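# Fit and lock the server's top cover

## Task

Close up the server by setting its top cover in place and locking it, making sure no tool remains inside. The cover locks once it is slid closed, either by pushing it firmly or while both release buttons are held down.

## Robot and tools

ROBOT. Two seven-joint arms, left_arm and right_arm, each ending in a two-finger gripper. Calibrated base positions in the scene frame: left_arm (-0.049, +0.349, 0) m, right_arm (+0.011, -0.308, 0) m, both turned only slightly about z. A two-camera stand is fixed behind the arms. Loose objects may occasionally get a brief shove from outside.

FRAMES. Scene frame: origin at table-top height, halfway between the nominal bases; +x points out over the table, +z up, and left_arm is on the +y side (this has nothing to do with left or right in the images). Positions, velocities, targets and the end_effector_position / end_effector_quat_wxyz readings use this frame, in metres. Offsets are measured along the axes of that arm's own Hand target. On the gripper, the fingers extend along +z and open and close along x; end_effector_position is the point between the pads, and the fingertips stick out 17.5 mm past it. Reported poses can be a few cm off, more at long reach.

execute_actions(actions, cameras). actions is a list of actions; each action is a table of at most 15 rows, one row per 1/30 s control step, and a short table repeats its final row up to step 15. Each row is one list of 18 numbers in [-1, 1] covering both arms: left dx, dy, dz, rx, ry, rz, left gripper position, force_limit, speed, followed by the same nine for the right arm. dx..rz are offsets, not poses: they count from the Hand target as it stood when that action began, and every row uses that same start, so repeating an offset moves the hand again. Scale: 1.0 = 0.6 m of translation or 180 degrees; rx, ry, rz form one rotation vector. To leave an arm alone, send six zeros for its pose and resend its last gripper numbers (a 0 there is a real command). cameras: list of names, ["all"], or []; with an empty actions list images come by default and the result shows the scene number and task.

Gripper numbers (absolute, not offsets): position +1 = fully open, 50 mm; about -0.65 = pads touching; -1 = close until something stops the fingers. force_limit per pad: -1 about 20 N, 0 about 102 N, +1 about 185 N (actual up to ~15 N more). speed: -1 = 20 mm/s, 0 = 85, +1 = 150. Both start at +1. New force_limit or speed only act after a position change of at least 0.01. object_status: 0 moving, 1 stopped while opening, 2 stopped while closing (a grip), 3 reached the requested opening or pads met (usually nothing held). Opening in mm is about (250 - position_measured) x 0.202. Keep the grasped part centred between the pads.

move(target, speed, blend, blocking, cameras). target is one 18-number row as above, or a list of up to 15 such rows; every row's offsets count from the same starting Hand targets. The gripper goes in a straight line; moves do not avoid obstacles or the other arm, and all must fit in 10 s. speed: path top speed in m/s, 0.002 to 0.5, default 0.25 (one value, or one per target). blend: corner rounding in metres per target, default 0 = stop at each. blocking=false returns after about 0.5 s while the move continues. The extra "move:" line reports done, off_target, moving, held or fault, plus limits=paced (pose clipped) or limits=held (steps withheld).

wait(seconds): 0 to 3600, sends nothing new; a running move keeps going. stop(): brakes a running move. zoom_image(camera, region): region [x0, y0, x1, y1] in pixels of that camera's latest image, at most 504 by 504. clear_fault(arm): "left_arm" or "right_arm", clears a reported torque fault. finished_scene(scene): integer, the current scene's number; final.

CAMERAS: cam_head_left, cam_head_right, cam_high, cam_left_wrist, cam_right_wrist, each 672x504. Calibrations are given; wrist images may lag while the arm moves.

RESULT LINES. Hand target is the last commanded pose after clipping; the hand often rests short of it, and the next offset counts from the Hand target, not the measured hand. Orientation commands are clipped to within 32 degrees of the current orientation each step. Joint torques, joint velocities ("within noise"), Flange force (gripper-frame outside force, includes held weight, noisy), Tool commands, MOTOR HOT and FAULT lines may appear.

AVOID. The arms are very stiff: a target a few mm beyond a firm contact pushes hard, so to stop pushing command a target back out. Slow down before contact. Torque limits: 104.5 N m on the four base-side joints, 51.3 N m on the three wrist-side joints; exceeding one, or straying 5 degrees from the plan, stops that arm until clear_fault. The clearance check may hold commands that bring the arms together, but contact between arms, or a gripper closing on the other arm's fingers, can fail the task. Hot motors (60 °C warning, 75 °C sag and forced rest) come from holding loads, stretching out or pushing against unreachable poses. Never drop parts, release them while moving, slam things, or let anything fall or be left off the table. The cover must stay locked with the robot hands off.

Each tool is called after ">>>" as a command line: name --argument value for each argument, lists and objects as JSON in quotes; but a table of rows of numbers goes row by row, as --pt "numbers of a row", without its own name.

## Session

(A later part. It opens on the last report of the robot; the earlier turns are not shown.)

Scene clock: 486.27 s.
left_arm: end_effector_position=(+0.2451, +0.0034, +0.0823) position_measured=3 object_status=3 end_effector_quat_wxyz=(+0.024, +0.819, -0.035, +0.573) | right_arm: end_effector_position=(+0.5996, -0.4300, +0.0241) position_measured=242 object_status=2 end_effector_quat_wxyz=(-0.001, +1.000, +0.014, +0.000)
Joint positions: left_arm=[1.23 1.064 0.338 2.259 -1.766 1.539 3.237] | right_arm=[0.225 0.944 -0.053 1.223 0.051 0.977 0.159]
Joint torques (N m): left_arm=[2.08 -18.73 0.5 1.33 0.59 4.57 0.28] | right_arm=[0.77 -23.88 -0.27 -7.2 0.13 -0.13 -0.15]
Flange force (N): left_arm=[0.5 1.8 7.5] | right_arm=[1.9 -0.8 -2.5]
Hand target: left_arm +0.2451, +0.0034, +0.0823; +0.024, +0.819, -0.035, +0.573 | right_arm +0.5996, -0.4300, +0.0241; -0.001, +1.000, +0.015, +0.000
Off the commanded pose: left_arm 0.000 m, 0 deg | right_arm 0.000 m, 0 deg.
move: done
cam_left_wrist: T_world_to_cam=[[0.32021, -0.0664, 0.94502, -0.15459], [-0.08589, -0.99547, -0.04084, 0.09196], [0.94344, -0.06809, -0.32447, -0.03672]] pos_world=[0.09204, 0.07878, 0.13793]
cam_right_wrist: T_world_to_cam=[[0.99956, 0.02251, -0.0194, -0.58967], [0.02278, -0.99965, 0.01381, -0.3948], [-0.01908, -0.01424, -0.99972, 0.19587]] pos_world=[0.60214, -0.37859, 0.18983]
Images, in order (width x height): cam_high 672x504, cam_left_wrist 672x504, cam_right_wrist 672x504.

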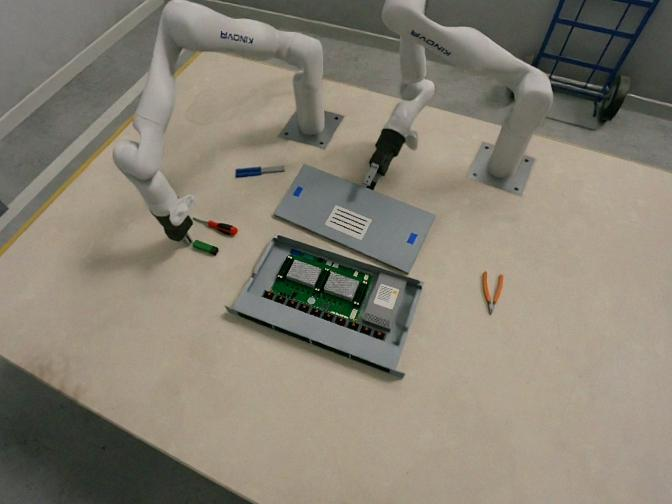

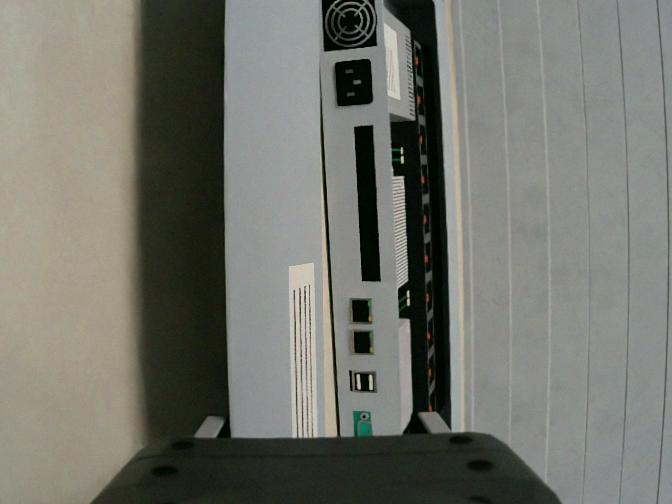

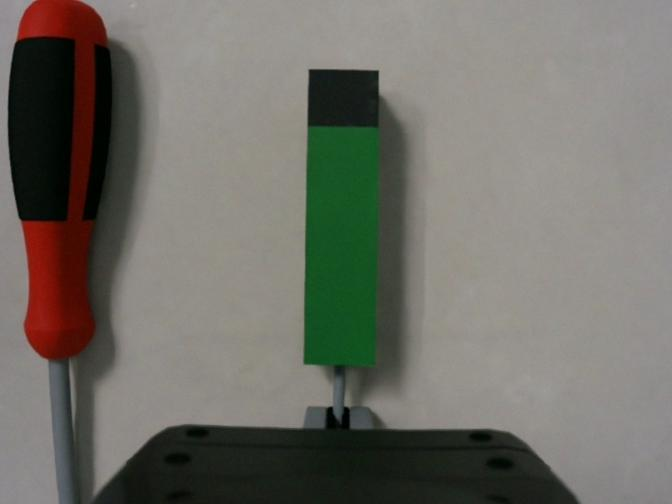

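>>> move --pt "0 0 0 0 0 0 -1 0.6 -1 0 0 0.002 0 0 0 -1 -0.5 -0.5" --pt "0 0 0 0 0 0 -1 0.6 -1 0 0 0.0021 0 0 0 0 -0.5 -0.5" --pt "0 0 0 0 0 0 -1 0.6 -1 0 0 -0.25 0 0 0 0 -0.5 -0.5" --speed '[0.02,0.02,0.2]' --blend '[0,0,0]' --cameras '["cam_left_wrist","cam_high"]'

>>> zoom_image --camera "cam_high" --region '[180, 100, 460, 390]'

>>> zoom_image --camera "cam_left_wrist" --region '[130, 300, 470, 504]'

Scene clock: 504.33 s.
left_arm: end_effector_position=(+0.2451, +0.0034, +0.0823) position_measured=254 object_status=3 end_effector_quat_wxyz=(+0.024, +0.819, -0.035, +0.573) | right_arm: end_effector_position=(+0.5997, -0.4302, +0.1742) position_measured=152 object_status=3 end_effector_quat_wxyz=(-0.001, +1.000, +0.015, +0.000)
Joint positions: left_arm=[1.23 1.064 0.338 2.259 -1.766 1.539 3.237] | right_arm=[0.223 0.782 -0.052 1.04 0.037 1.321 0.17]
Joint torques (N m): left_arm=[1.97 -18.71 0.52 1.38 0.69 4.58 0.29] | right_arm=[0.77 -22.6 -0.28 -8.54 0.14 -0.15 -0.08]
Flange force (N): left_arm=[0.5 1.9 7.6] | right_arm=[0.6 -1.2 -3.2]
Hand target: left_arm +0.2451, +0.0034, +0.0823; +0.024, +0.819, -0.035, +0.573 | right_arm +0.5997, -0.4302, +0.1741; -0.001, +1.000, +0.015, +0.000
Off the commanded pose: left_arm 0.000 m, 0 deg | right_arm 0.000 m, 0 deg.
move: done
cam_left_wrist: T_world_to_cam=[[0.3202, -0.06649, 0.94501, -0.15458], [-0.08592, -0.99546, -0.04093, 0.09198], [0.94344, -0.06809, -0.32446, -0.03672]] pos_world=[0.09204, 0.07878, 0.13793]
Images, in order (width x height): cam_high 672x504, cam_left_wrist 672x504.

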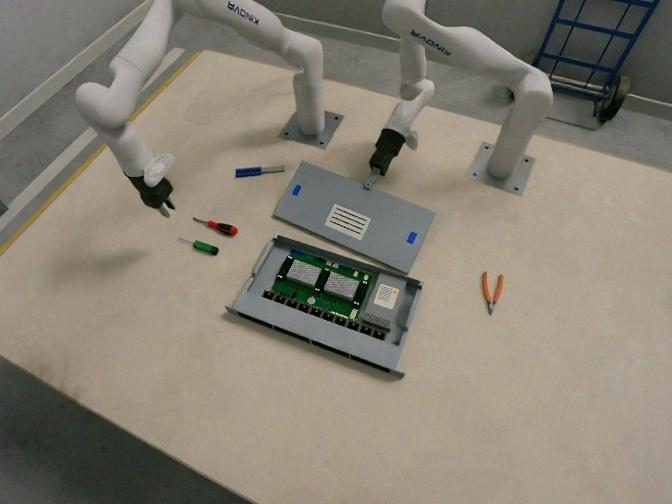

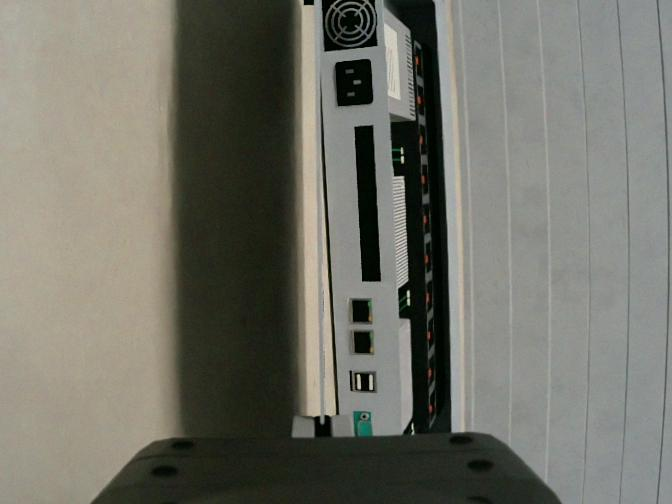

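Scaled by 1.738 from the camera's image (finer frame: 960x720).

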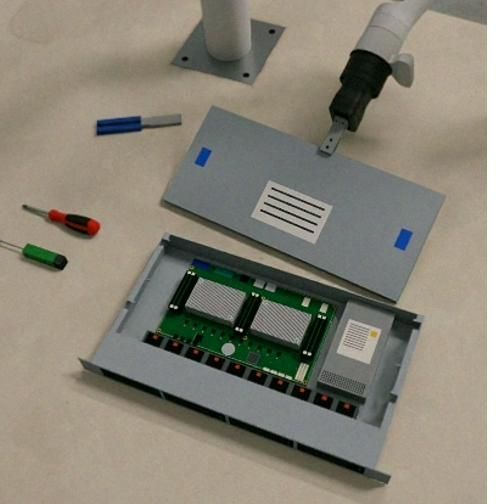

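Scaled by 1.482.

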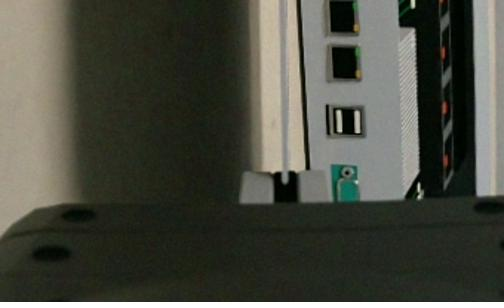

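>>> move --target '[0.0783,0,-0.0285,0,0,0,-1,0.6,-1,0,0,0,0,0,0,0,-0.5,-0.5]' --speed 0.06 --cameras '["cam_left_wrist","cam_high"]'

>>> zoom_image --camera "cam_high" --region '[180, 100, 460, 390]'

>>> zoom_image --camera "cam_left_wrist" --region '[230, 300, 470, 504]'

Scene clock: 514.63 s.
left_arm: end_effector_position=(+0.2451, +0.0034, +0.1323) position_measured=254 object_status=3 end_effector_quat_wxyz=(+0.024, +0.819, -0.035, +0.573) | right_arm: end_effector_position=(+0.5997, -0.4301, +0.1741) position_measured=152 object_status=3 end_effector_quat_wxyz=(-0.001, +1.000, +0.015, +0.000)
Joint positions: left_arm=[1.209 0.911 0.377 2.291 -1.715 1.517 3.122] | right_arm=[0.223 0.782 -0.052 1.04 0.037 1.321 0.17]
Joint torques (N m): left_arm=[1.87 -19.92 -0.48 -0.18 0.04 6.55 0.28] | right_arm=[0.82 -22.88 -0.25 -8.52 0.16 -0.12 -0.1]
Flange force (N): left_arm=[-2.5 1.3 8.0] | right_arm=[1.4 -1.0 -3.0]
Hand target: left_arm +0.2451, +0.0034, +0.1323; +0.024, +0.819, -0.035, +0.573 | right_arm +0.5997, -0.4301, +0.1741; -0.001, +1.000, +0.015, +0.000
Off the commanded pose: left_arm 0.000 m, 0 deg | right_arm 0.000 m, 0 deg.
move: done
cam_left_wrist: T_world_to_cam=[[0.32029, -0.0665, 0.94498, -0.20175], [-0.08593, -0.99546, -0.04093, 0.09392], [0.94341, -0.06809, -0.32455, -0.02052]] pos_world=[0.09204, 0.07868, 0.18783]
Images, in order (width x height): cam_high 672x504, cam_left_wrist 672x504.

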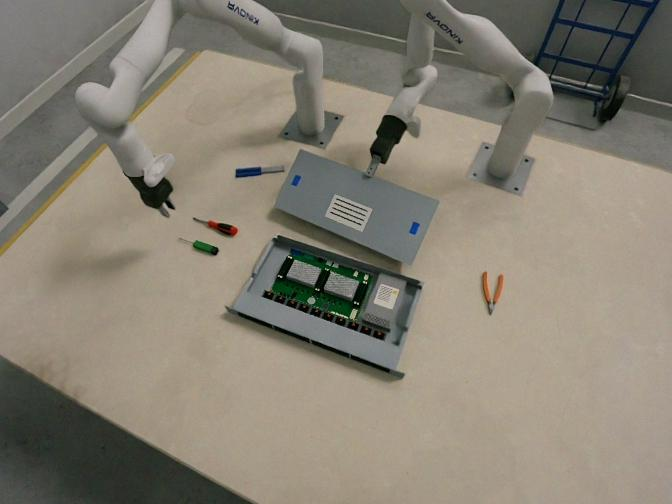

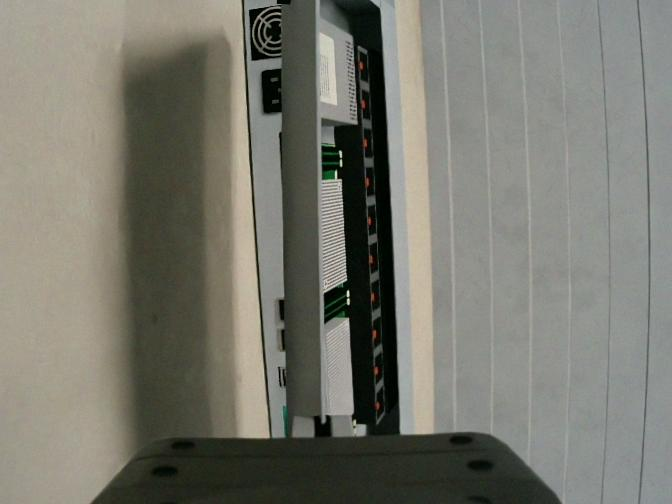

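Scaled by 1.738 from the camera's image (finer frame: 960x720).

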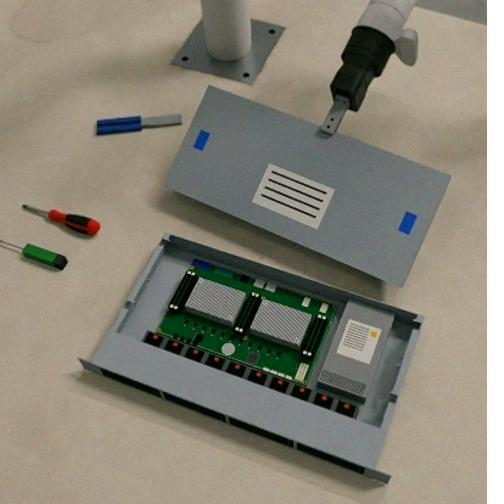

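Scaled by 2.100.

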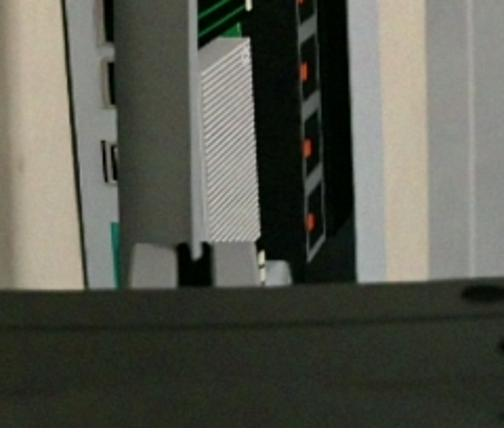

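>>> wait --seconds 0.2 --cameras '["cam_left_wrist"]'

>>> zoom_image --camera "cam_left_wrist" --region '[230, 300, 470, 504]'

Scene clock: 523.20 s.
left_arm: end_effector_position=(+0.2451, +0.0034, +0.1323) position_measured=254 object_status=3 end_effector_quat_wxyz=(+0.024, +0.819, -0.035, +0.573) | right_arm: end_effector_position=(+0.5997, -0.4301, +0.1741) position_measured=152 object_status=3 end_effector_quat_wxyz=(-0.001, +1.000, +0.015, +0.000)
Joint positions: left_arm=[1.209 0.911 0.377 2.291 -1.715 1.517 3.122] | right_arm=[0.223 0.782 -0.052 1.04 0.037 1.321 0.17]
Joint torques (N m): left_arm=[1.87 -19.93 -0.51 -0.21 0.06 6.53 0.3] | right_arm=[0.73 -22.89 -0.24 -8.54 0.11 -0.14 -0.08]
Flange force (N): left_arm=[-2.5 1.3 8.0] | right_arm=[1.3 -0.9 -3.0]
Hand target: left_arm +0.2451, +0.0034, +0.1323; +0.024, +0.819, -0.035, +0.573 | right_arm +0.5997, -0.4301, +0.1741; -0.001, +1.000, +0.015, +0.000
Tool commands: left_gripper/position=-1.0 left_gripper/force_limit=+0.6 left_gripper/speed=-1.0 right_gripper/position=+0.0 right_gripper/force_limit=-0.5 right_gripper/speed=-0.5
Off the commanded pose: left_arm 0.000 m, 0 deg | right_arm 0.000 m, 0 deg.
wait: 0.20 s; at rest from the start
cam_left_wrist: T_world_to_cam=[[0.3202, -0.06649, 0.94501, -0.20184], [-0.08592, -0.99546, -0.04093, 0.09392], [0.94344, -0.06809, -0.32446, -0.0205]] pos_world=[0.09204, 0.07868, 0.18793]

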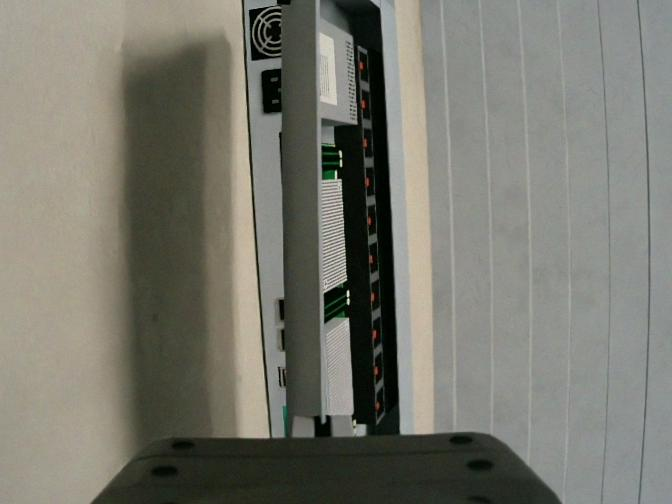

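Scaled by 2.100.

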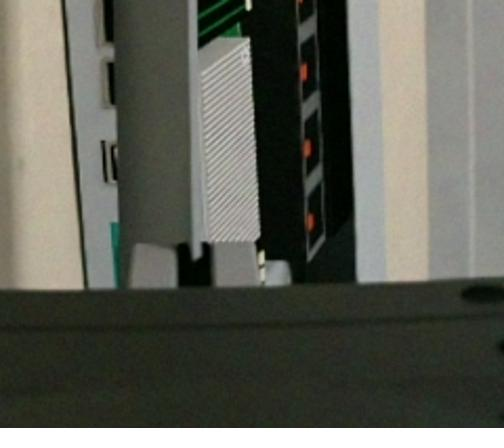

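>>> move --pt "0.1253 0 -0.0456 0.0352 0.1110 -0.0062 -1 0.6 -1 -0.11 0.055 0.03 0.19 0.003 0.004 0 -0.5 -0.5" --pt "0.2165 -0.0755 0.2647 0.0352 0.1110 -0.0062 -1 0.6 -1 -0.2197 0.11 0.0902 0.389 0.0058 0.0083 0 -0.5 -0.5" --speed '[0.15,0.2]' --blend '[0.02,0]' --cameras '["all"]'

>>> zoom_image --camera "cam_right_wrist" --region '[100, 60, 580, 420]'

Scene clock: 577.57 s.
left_arm: end_effector_position=(+0.4419, +0.0318, +0.2000) position_measured=254 object_status=3 end_effector_quat_wxyz=(-0.009, +0.707, +0.009, +0.707) | right_arm: end_effector_position=(+0.4698, -0.4999, +0.1200) position_measured=152 object_status=3 end_effector_quat_wxyz=(-0.574, +0.819, +0.000, +0.000)
Joint positions: left_arm=[0.964 0.995 0.034 2.117 -2.076 1.58 3.101] | right_arm=[0.953 1.34 -0.388 0.761 -0.52 1.907 0.695]
Joint torques (N m): left_arm=[2.02 -23.61 -3.08 -3.27 -0.22 6.97 0.32] | right_arm=[0.62 -24.77 -4.47 -4.76 -2.26 1.98 -0.05]
Flange force (N): left_arm=[-5.1 -0.6 5.6] | right_arm=[2.5 -1.2 -2.4]
Hand target: left_arm +0.4419, +0.0318, +0.2000; -0.009, +0.707, +0.009, +0.707 | right_arm +0.4698, -0.4999, +0.1199; -0.574, +0.819, +0.000, +0.000
Off the commanded pose: left_arm 0.000 m, 0 deg | right_arm 0.000 m, 0 deg.
move: done
cam_left_wrist: T_world_to_cam=[[-0.01705, -0.03932, 0.99908, -0.18952], [0.0393, -0.99848, -0.03862, 0.08624], [0.99908, 0.0386, 0.01857, -0.27888]] pos_world=[0.272, 0.08942, 0.19785]
cam_right_wrist: T_world_to_cam=[[0.99981, 0.01483, -0.01283, -0.46127], [-0.00674, -0.35454, -0.93502, -0.01278], [-0.01842, 0.93492, -0.35437, 0.68501]] pos_world=[0.47371, -0.63812, 0.22488]

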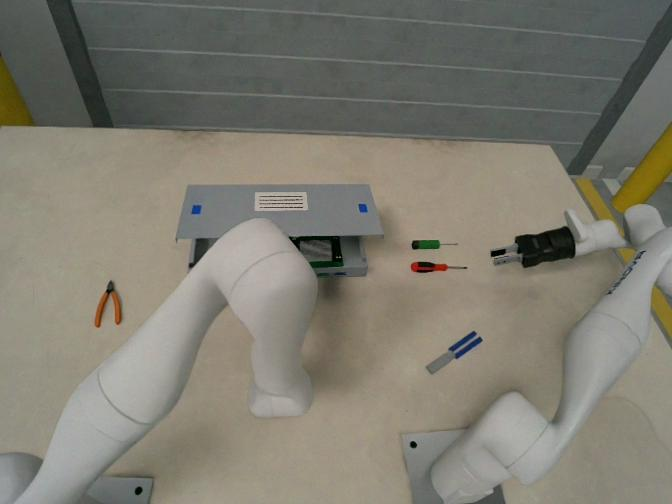

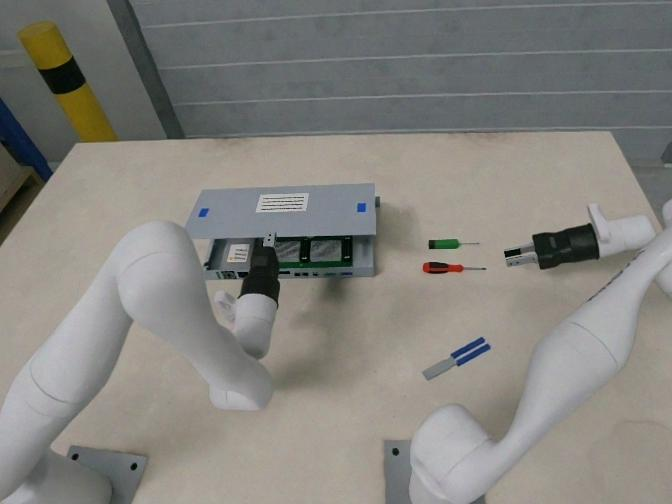

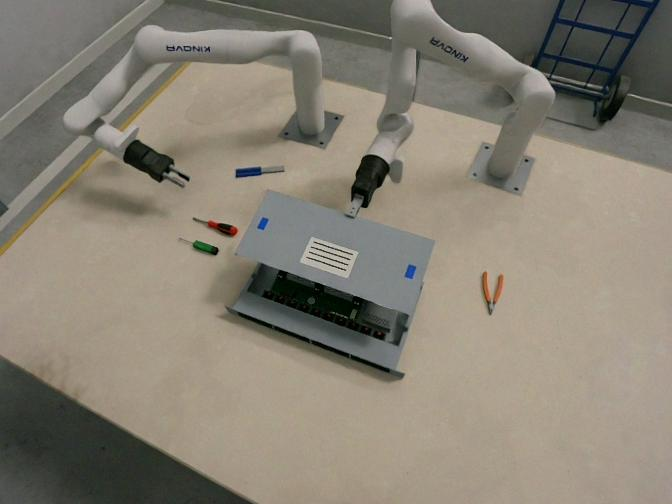

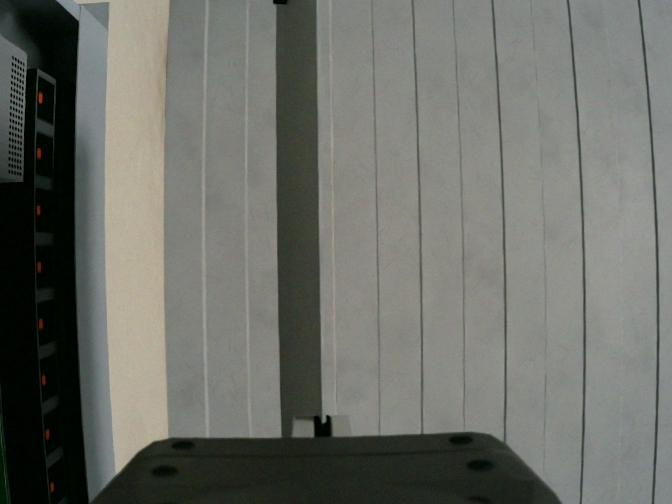

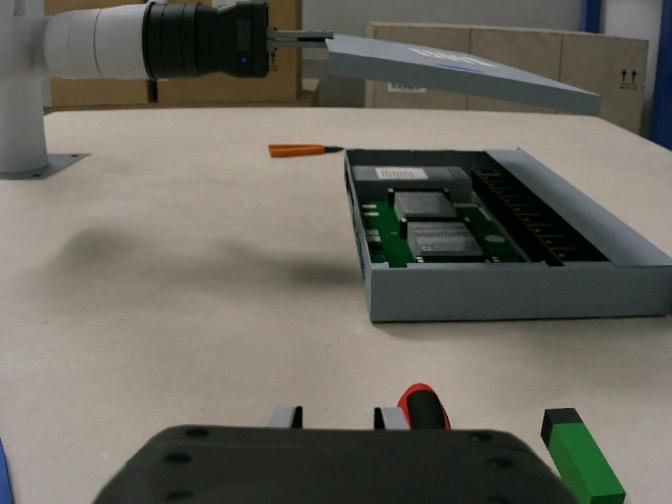

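Scaled by 1.050.

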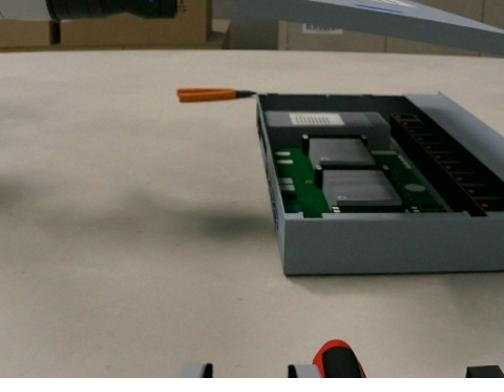

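>>> zoom_image --camera "cam_right_wrist" --region '[250, 10, 672, 130]'

>>> zoom_image --camera "cam_right_wrist" --region '[340, 140, 672, 330]'

>>> zoom_image --camera "cam_head_right" --region '[180, 160, 400, 300]'

>>> zoom_image --camera "cam_high" --region '[210, 170, 450, 390]'

Scaled by 1.194.

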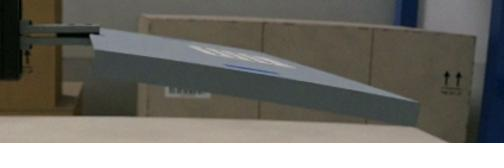

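Scaled by 1.518.

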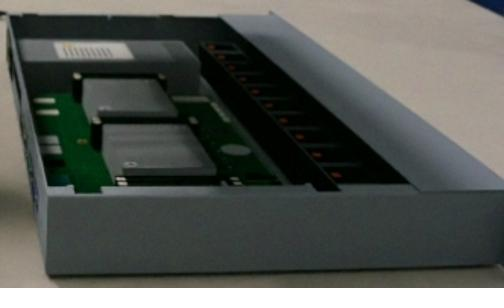

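Scaled by 2.291 from the camera's image (finer frame: 960x720).

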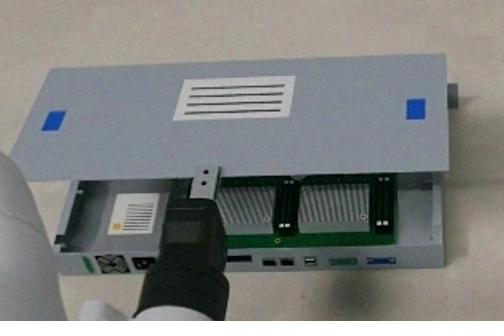

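Scaled by 2.100 from the camera's image (finer frame: 960x720).

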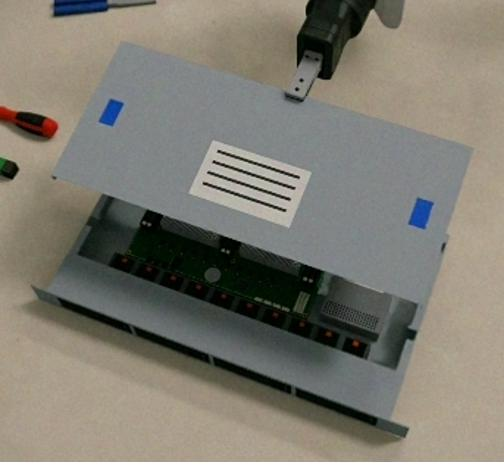

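>>> zoom_image --camera "cam_right_wrist" --region '[260, 10, 460, 110]'

>>> zoom_image --camera "cam_right_wrist" --region '[440, 30, 640, 130]'

>>> zoom_image --camera "cam_left_wrist" --region '[230, 0, 390, 120]'

Scaled by 2.520.

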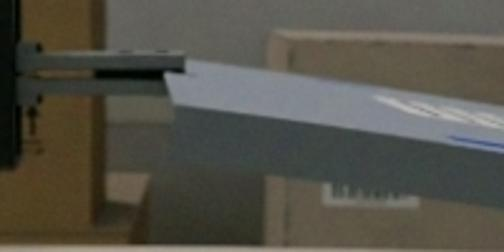

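Scaled by 2.520.

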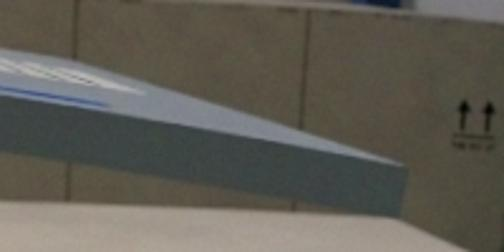

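Scaled by 3.150.

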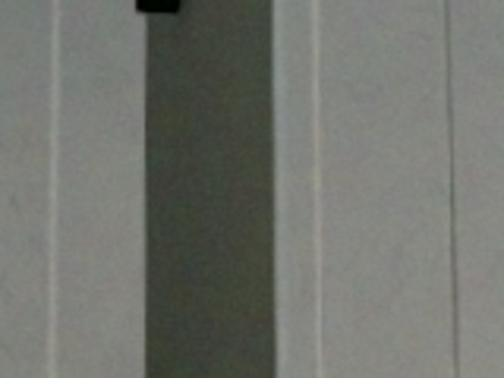

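>>> move --target '[0.3,0,0,0,0,-0.25,-1,0.6,-1,0,-0.1102,0.0202,0.1389,0,0,0,-0.5,-0.5]' --speed 0.25 --cameras '["cam_left_wrist","cam_right_wrist"]'

>>> zoom_image --camera "cam_right_wrist" --region '[200, 0, 672, 400]'

Scene clock: 652.30 s.
left_arm: end_effector_position=(+0.4420, +0.0317, +0.3799) position_measured=254 object_status=3 end_effector_quat_wxyz=(+0.262, +0.650, +0.279, +0.657) | right_arm: end_effector_position=(+0.4699, -0.4660, +0.1780) position_measured=152 object_status=3 end_effector_quat_wxyz=(+0.738, -0.675, +0.000, +0.000)
Joint positions: left_arm=[0.856 0.516 0.179 2.112 -2.028 1.41 3.422] | right_arm=[0.976 1.483 -0.515 0.755 -0.734 2.065 0.59]
Joint torques (N m): left_arm=[1.92 -21.29 -0.36 -8.71 -3 6.1 0.36] | right_arm=[0.82 -24.19 -5.27 -3.48 -2.41 1.73 -0.07]
Flange force (N): left_arm=[-1.8 -4.6 5.4] | right_arm=[3.1 -1.7 -2.1]
Hand target: left_arm +0.4420, +0.0317, +0.3800; +0.262, +0.650, +0.279, +0.657 | right_arm +0.4699, -0.4660, +0.1780; +0.738, -0.675, +0.000, +0.000
Off the commanded pose: left_arm 0.000 m, 0 deg | right_arm 0.000 m, 0 deg.
move: done
cam_left_wrist: T_world_to_cam=[[-0.03562, 0.67824, 0.73397, -0.28314], [0.03292, -0.73324, 0.67917, -0.18522], [0.99882, 0.04835, 0.00379, -0.2769]] pos_world=[0.27259, 0.06961, 0.33466]
cam_right_wrist: T_world_to_cam=[[0.99981, 0.01874, -0.00506, -0.46062], [-0.00644, 0.07386, -0.99725, 0.26401], [-0.01832, 0.99709, 0.07397, 0.62651]] pos_world=[0.47371, -0.63555, 0.21461]

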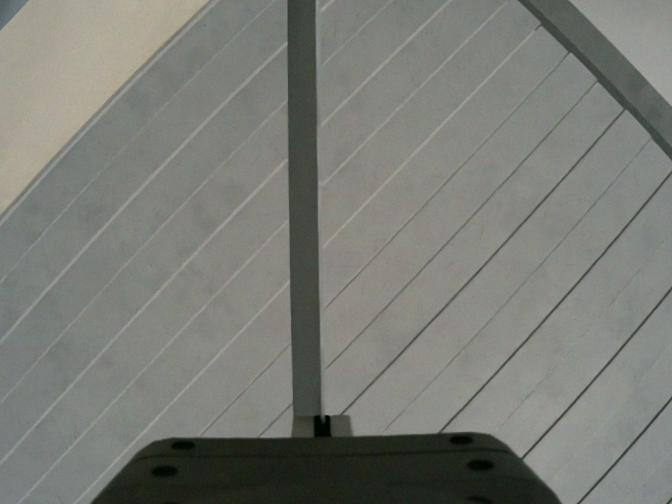

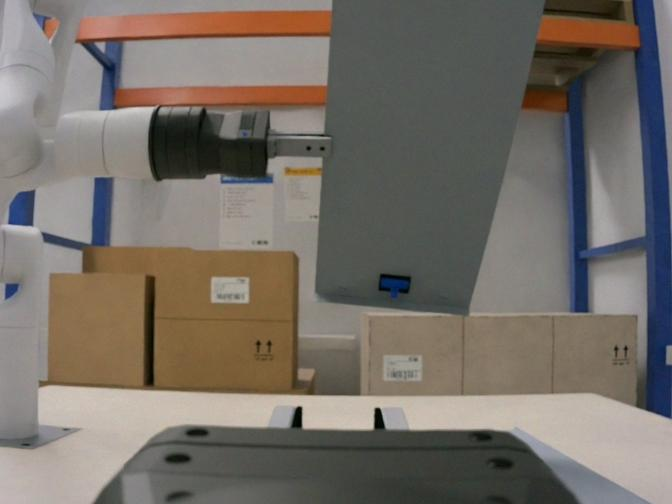

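Scaled by 1.068.

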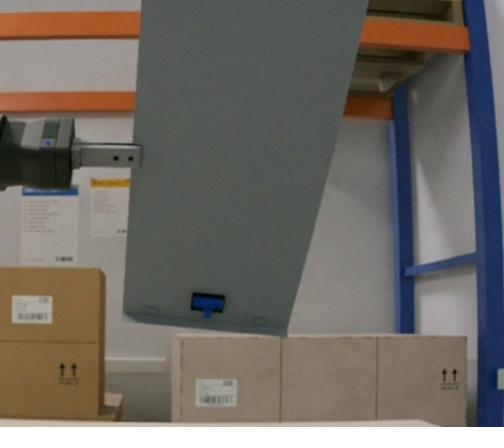

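>>> zoom_image --camera "cam_right_wrist" --region '[300, 240, 490, 340]'

>>> zoom_image --camera "cam_right_wrist" --region '[250, 110, 400, 190]'

Scaled by 2.653.

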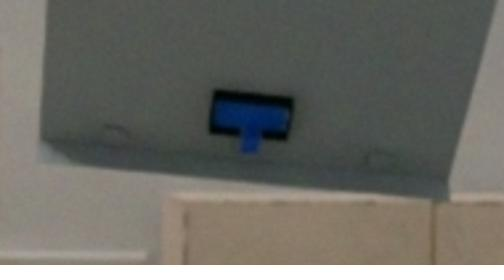

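Scaled by 3.360.

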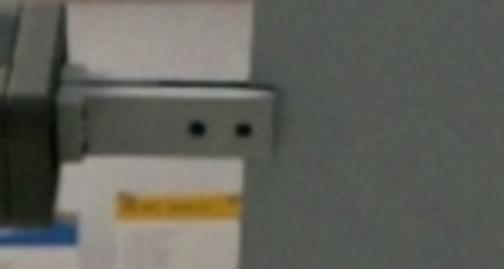

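>>> move --pt "-0.2062 -0.218 0.0168 0 0 0.25 -1 0.6 -1 0.1668 -0.1208 0.1878 -0.5278 0 0 0 -0.5 -0.5" --pt "-0.3182 -0.33 0.0168 0 0 0.25 -1 0.6 -1 0.1668 -0.0053 0.36 -0.5278 0 0 0 -0.5 -0.5" --speed '[0.25,0.12]' --blend '[0.01,0]' --cameras '["cam_left_wrist","cam_right_wrist","cam_head_left"]'

>>> zoom_image --camera "cam_head_left" --region '[160, 170, 400, 300]'

Scene clock: 711.50 s.
left_arm: end_effector_position=(+0.4519, +0.0371, +0.1050) position_measured=254 object_status=3 end_effector_quat_wxyz=(-0.009, +0.707, +0.009, +0.707) | right_arm: end_effector_position=(+0.5701, -0.2511, +0.2003) position_measured=152 object_status=3 end_effector_quat_wxyz=(-0.001, +1.000, +0.000, +0.000)
Joint positions: left_arm=[0.948 1.251 0.013 2.009 -2.102 1.641 3.237] | right_arm=[-0.04 0.666 -0.133 1.179 0.083 1.302 -0.204]
Joint torques (N m): left_arm=[1.85 -24.28 -3.74 -1.51 0.76 6.76 0.32] | right_arm=[0.75 -20.85 -0.82 -8.44 0.15 -0.18 -0.07]
Flange force (N): left_arm=[-5.3 0.0 5.4] | right_arm=[0.7 -1.4 -3.4]
Hand target: left_arm +0.4519, +0.0371, +0.1050; -0.009, +0.707, +0.009, +0.707 | right_arm +0.5701, -0.2512, +0.2003; -0.001, +1.000, +0.000, +0.000
Off the commanded pose: left_arm 0.000 m, 0 deg | right_arm 0.000 m, 0 deg.
move: done
cam_left_wrist: T_world_to_cam=[[-0.01724, -0.03933, 0.99908, -0.09417], [0.0394, -0.99848, -0.03862, 0.08744], [0.99908, 0.0387, 0.01877, -0.28734]] pos_world=[0.282, 0.09472, 0.10285]
cam_right_wrist: T_world_to_cam=[[0.99979, -0.00709, -0.01943, -0.56839], [-0.00683, -0.99989, 0.01336, -0.20077], [-0.01952, -0.01323, -0.99972, 0.37449]] pos_world=[0.57421, -0.19983, 0.36602]
Images, in order (width x height): cam_head_left 672x504, cam_left_wrist 672x504, cam_right_wrist 672x504.

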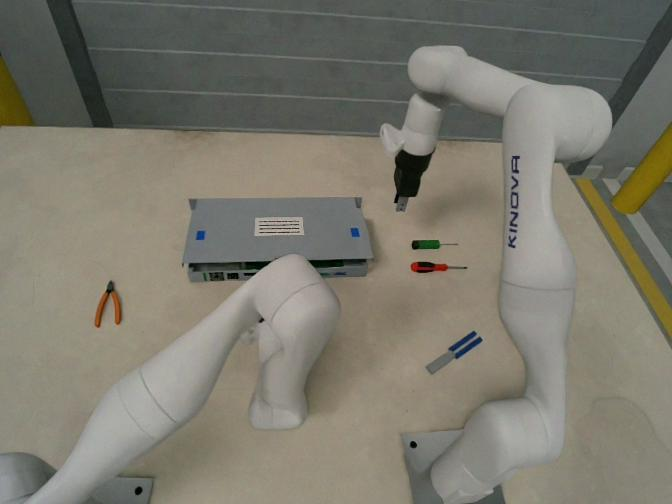

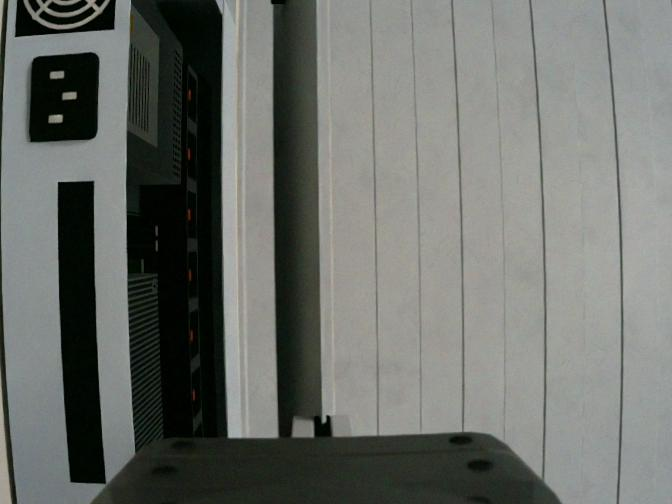

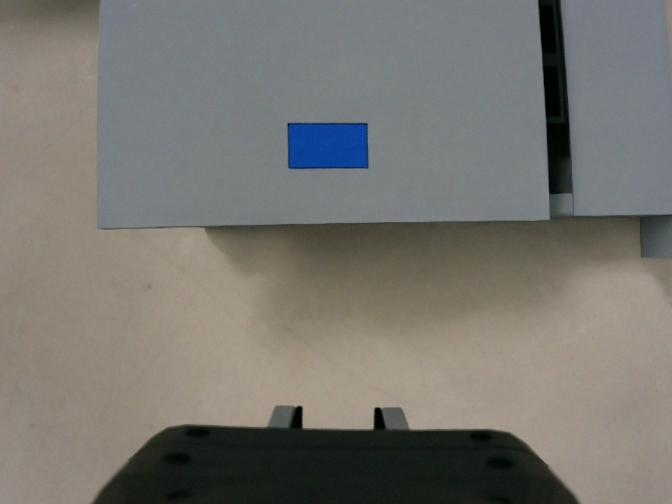

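Scaled by 2.100 from the camera's image (finer frame: 960x720).

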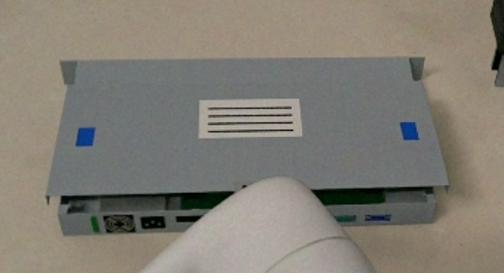

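>>> zoom_image --camera "cam_right_wrist" --region '[520, 150, 672, 270]'

>>> zoom_image --camera "cam_right_wrist" --region '[80, 190, 260, 250]'

>>> zoom_image --camera "cam_right_wrist" --region '[500, 0, 672, 130]'

Scaled by 3.316.

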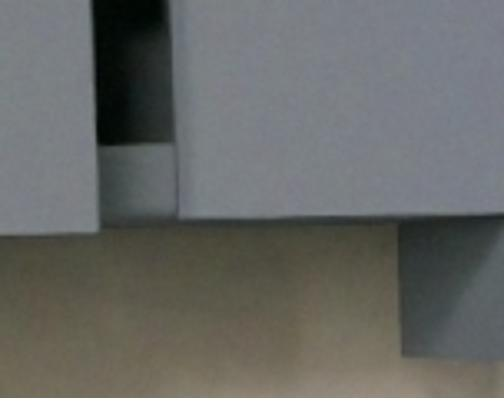

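Scaled by 2.800.

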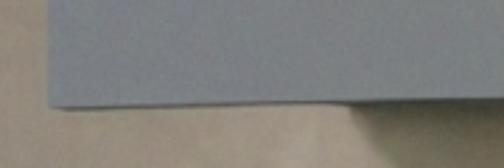

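Scaled by 2.930.

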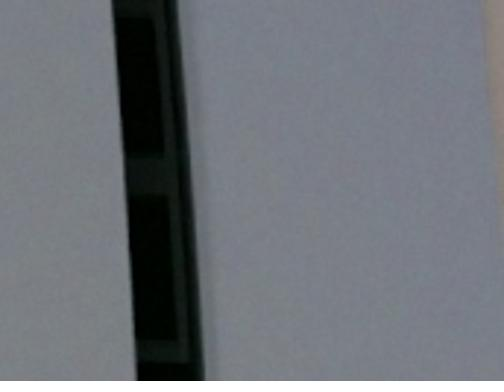

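>>> wait --seconds 0.05 --cameras '["cam_high","cam_head_left","cam_head_right"]'

>>> zoom_image --camera "cam_high" --region '[370, 240, 450, 390]'

>>> zoom_image --camera "cam_high" --region '[215, 210, 295, 340]'

>>> zoom_image --camera "cam_head_left" --region '[170, 180, 250, 290]'

>>> zoom_image --camera "cam_head_left" --region '[320, 180, 400, 290]'

Scene clock: 727.77 s.
left_arm: end_effector_position=(+0.4519, +0.0371, +0.1050) position_measured=254 object_status=3 end_effector_quat_wxyz=(-0.009, +0.707, +0.009, +0.707) | right_arm: end_effector_position=(+0.5701, -0.2512, +0.2003) position_measured=152 object_status=3 end_effector_quat_wxyz=(-0.001, +1.000, +0.000, +0.000)
Joint positions: left_arm=[0.948 1.251 0.013 2.009 -2.102 1.641 3.237] | right_arm=[-0.04 0.666 -0.133 1.179 0.083 1.302 -0.204]
Joint torques (N m): left_arm=[1.84 -24.52 -3.89 -1.58 0.78 6.92 0.31] | right_arm=[0.79 -21 -0.77 -8.45 0.12 -0.16 -0.06]
Flange force (N): left_arm=[-5.7 0.0 5.4] | right_arm=[1.0 -1.5 -3.2]
Hand target: left_arm +0.4519, +0.0371, +0.1050; -0.009, +0.707, +0.009, +0.707 | right_arm +0.5701, -0.2512, +0.2003; -0.001, +1.000, +0.000, +0.000
Tool commands: left_gripper/position=-1.0 left_gripper/force_limit=+0.6 left_gripper/speed=-1.0 right_gripper/position=+0.0 right_gripper/force_limit=-0.5 right_gripper/speed=-0.5
Off the commanded pose: left_arm 0.000 m, 0 deg | right_arm 0.000 m, 0 deg.
wait: 0.07 s; at rest from the start
Images, in order (width x height): cam_head_left 672x504, cam_head_right 672x504, cam_high 672x504.

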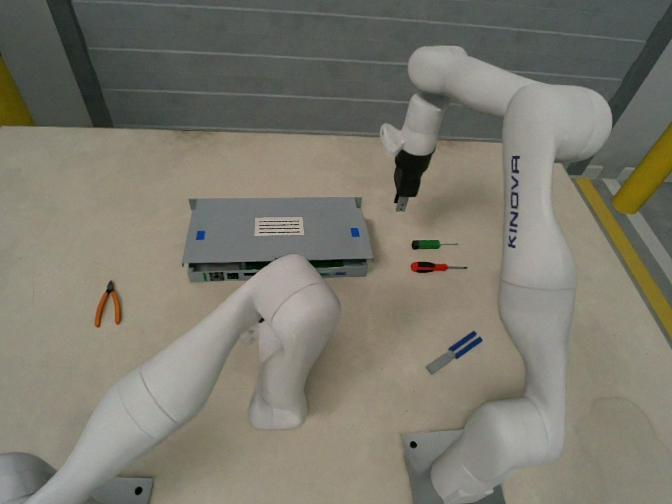

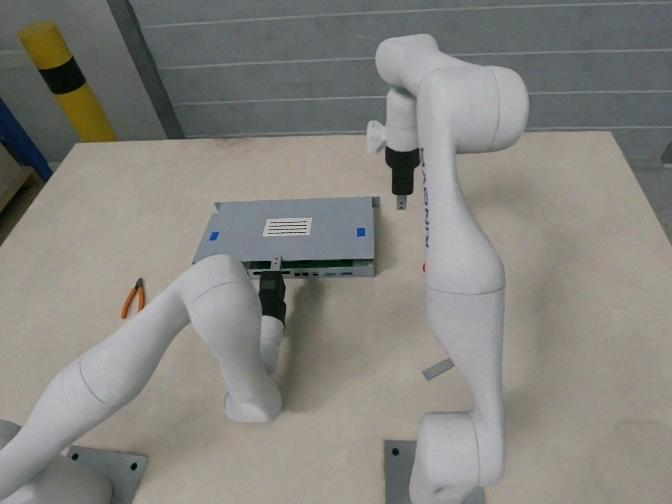

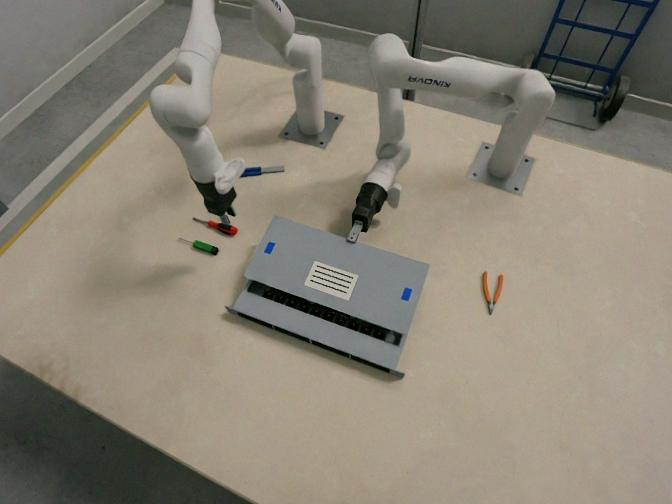

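Scaled by 3.360 from the camera's image (finer frame: 960x720).

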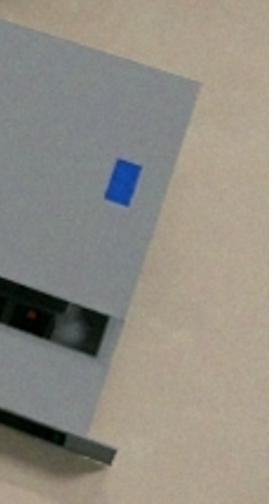

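Scaled by 3.877 from the camera's image (finer frame: 960x720).

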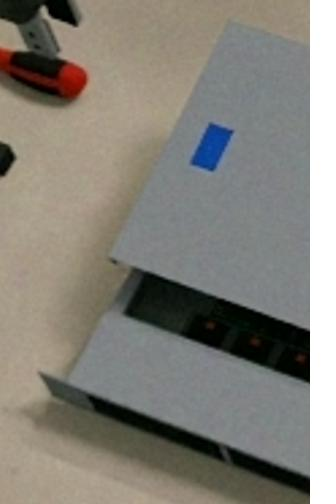

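Scaled by 4.582 from the camera's image (finer frame: 960x720).

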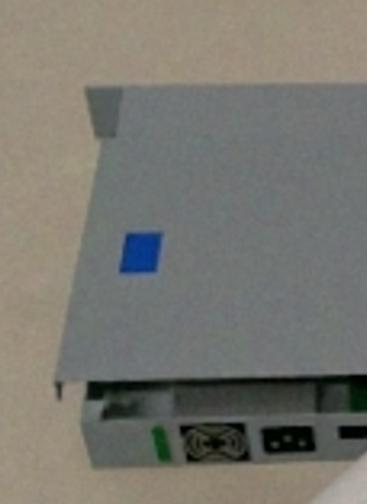

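Scaled by 4.582 from the camera's image (finer frame: 960x720).

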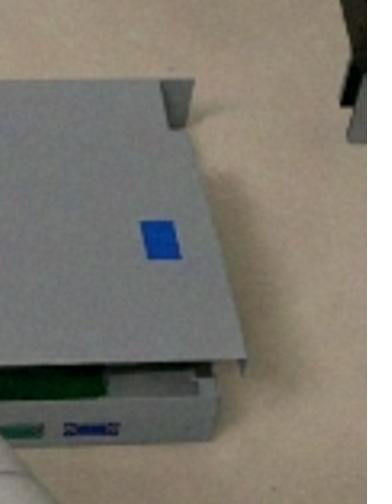

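>>> move --target '[0.0083,-0.0007,0.0162,0.0006,-0.0278,0,-1,0.6,-1,0,0,0,0,0,0,0,-0.5,-0.5]' --speed 0.08 --cameras '["cam_left_wrist","cam_right_wrist"]'

>>> zoom_image --camera "cam_right_wrist" --region '[520, 150, 672, 270]'

>>> zoom_image --camera "cam_right_wrist" --region '[500, 0, 672, 130]'

>>> zoom_image --camera "cam_right_wrist" --region '[80, 190, 260, 250]'

Scene clock: 804.27 s.
left_arm: end_effector_position=(+0.4615, +0.0378, +0.1099) position_measured=254 object_status=3 end_effector_quat_wxyz=(-0.010, +0.737, +0.010, +0.675) | right_arm: end_effector_position=(+0.5701, -0.2512, +0.2003) position_measured=152 object_status=3 end_effector_quat_wxyz=(-0.001, +1.000, +0.000, +0.000)
Joint positions: left_arm=[0.908 1.162 0.032 2.04 -2.137 1.54 3.175] | right_arm=[-0.04 0.666 -0.133 1.179 0.083 1.302 -0.204]
Joint torques (N m): left_arm=[1.76 -24.63 -3.34 -2.49 0.4 6.95 0.2] | right_arm=[0.76 -20.94 -0.75 -8.49 0.14 -0.16 -0.06]
Flange force (N): left_arm=[-5.0 -0.7 5.7] | right_arm=[0.6 -1.4 -3.1]
Hand target: left_arm +0.4616, +0.0378, +0.1100; -0.010, +0.737, +0.010, +0.675 | right_arm +0.5701, -0.2512, +0.2003; -0.001, +1.000, +0.000, +0.000
Off the commanded pose: left_arm 0.000 m, 0 deg | right_arm 0.000 m, 0 deg.
move: done
cam_left_wrist: T_world_to_cam=[[0.07023, -0.03705, 0.99684, -0.13904], [0.03792, -0.99849, -0.03978, 0.08877], [0.99681, 0.04059, -0.06872, -0.28649]] pos_world=[0.29197, 0.09512, 0.12244]
cam_right_wrist: T_world_to_cam=[[0.99979, -0.00729, -0.01942, -0.56843], [-0.00703, -0.99989, 0.01336, -0.20076], [-0.01952, -0.01322, -0.99972, 0.37449]] pos_world=[0.57421, -0.19993, 0.36602]

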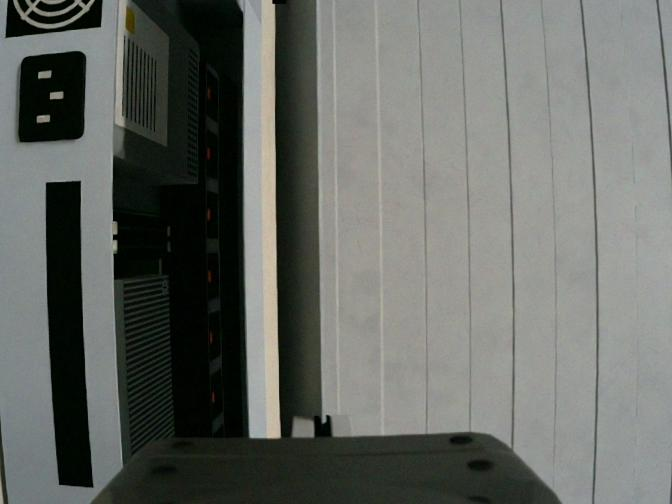

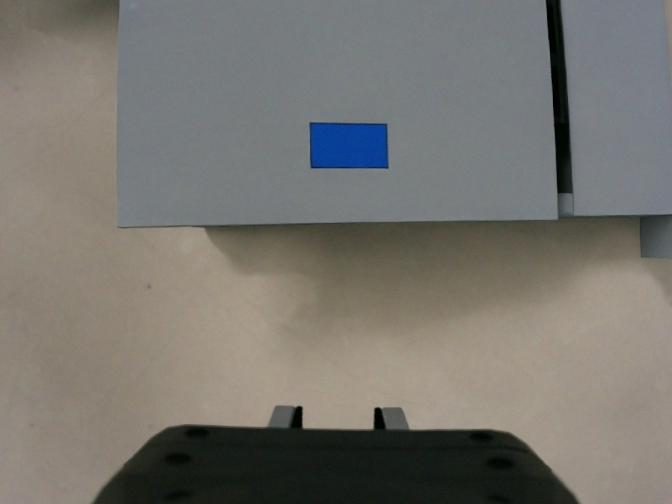

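Scaled by 3.316.

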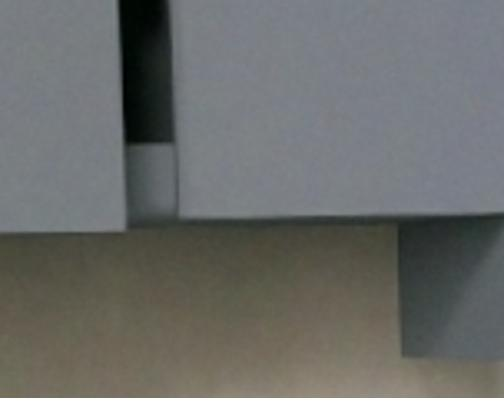

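Scaled by 2.930.

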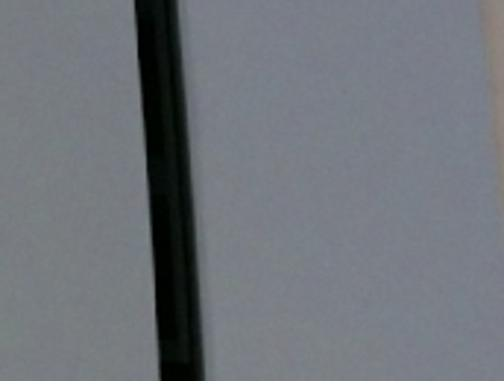

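Scaled by 2.800.

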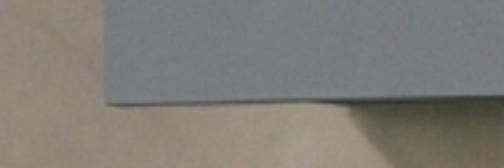

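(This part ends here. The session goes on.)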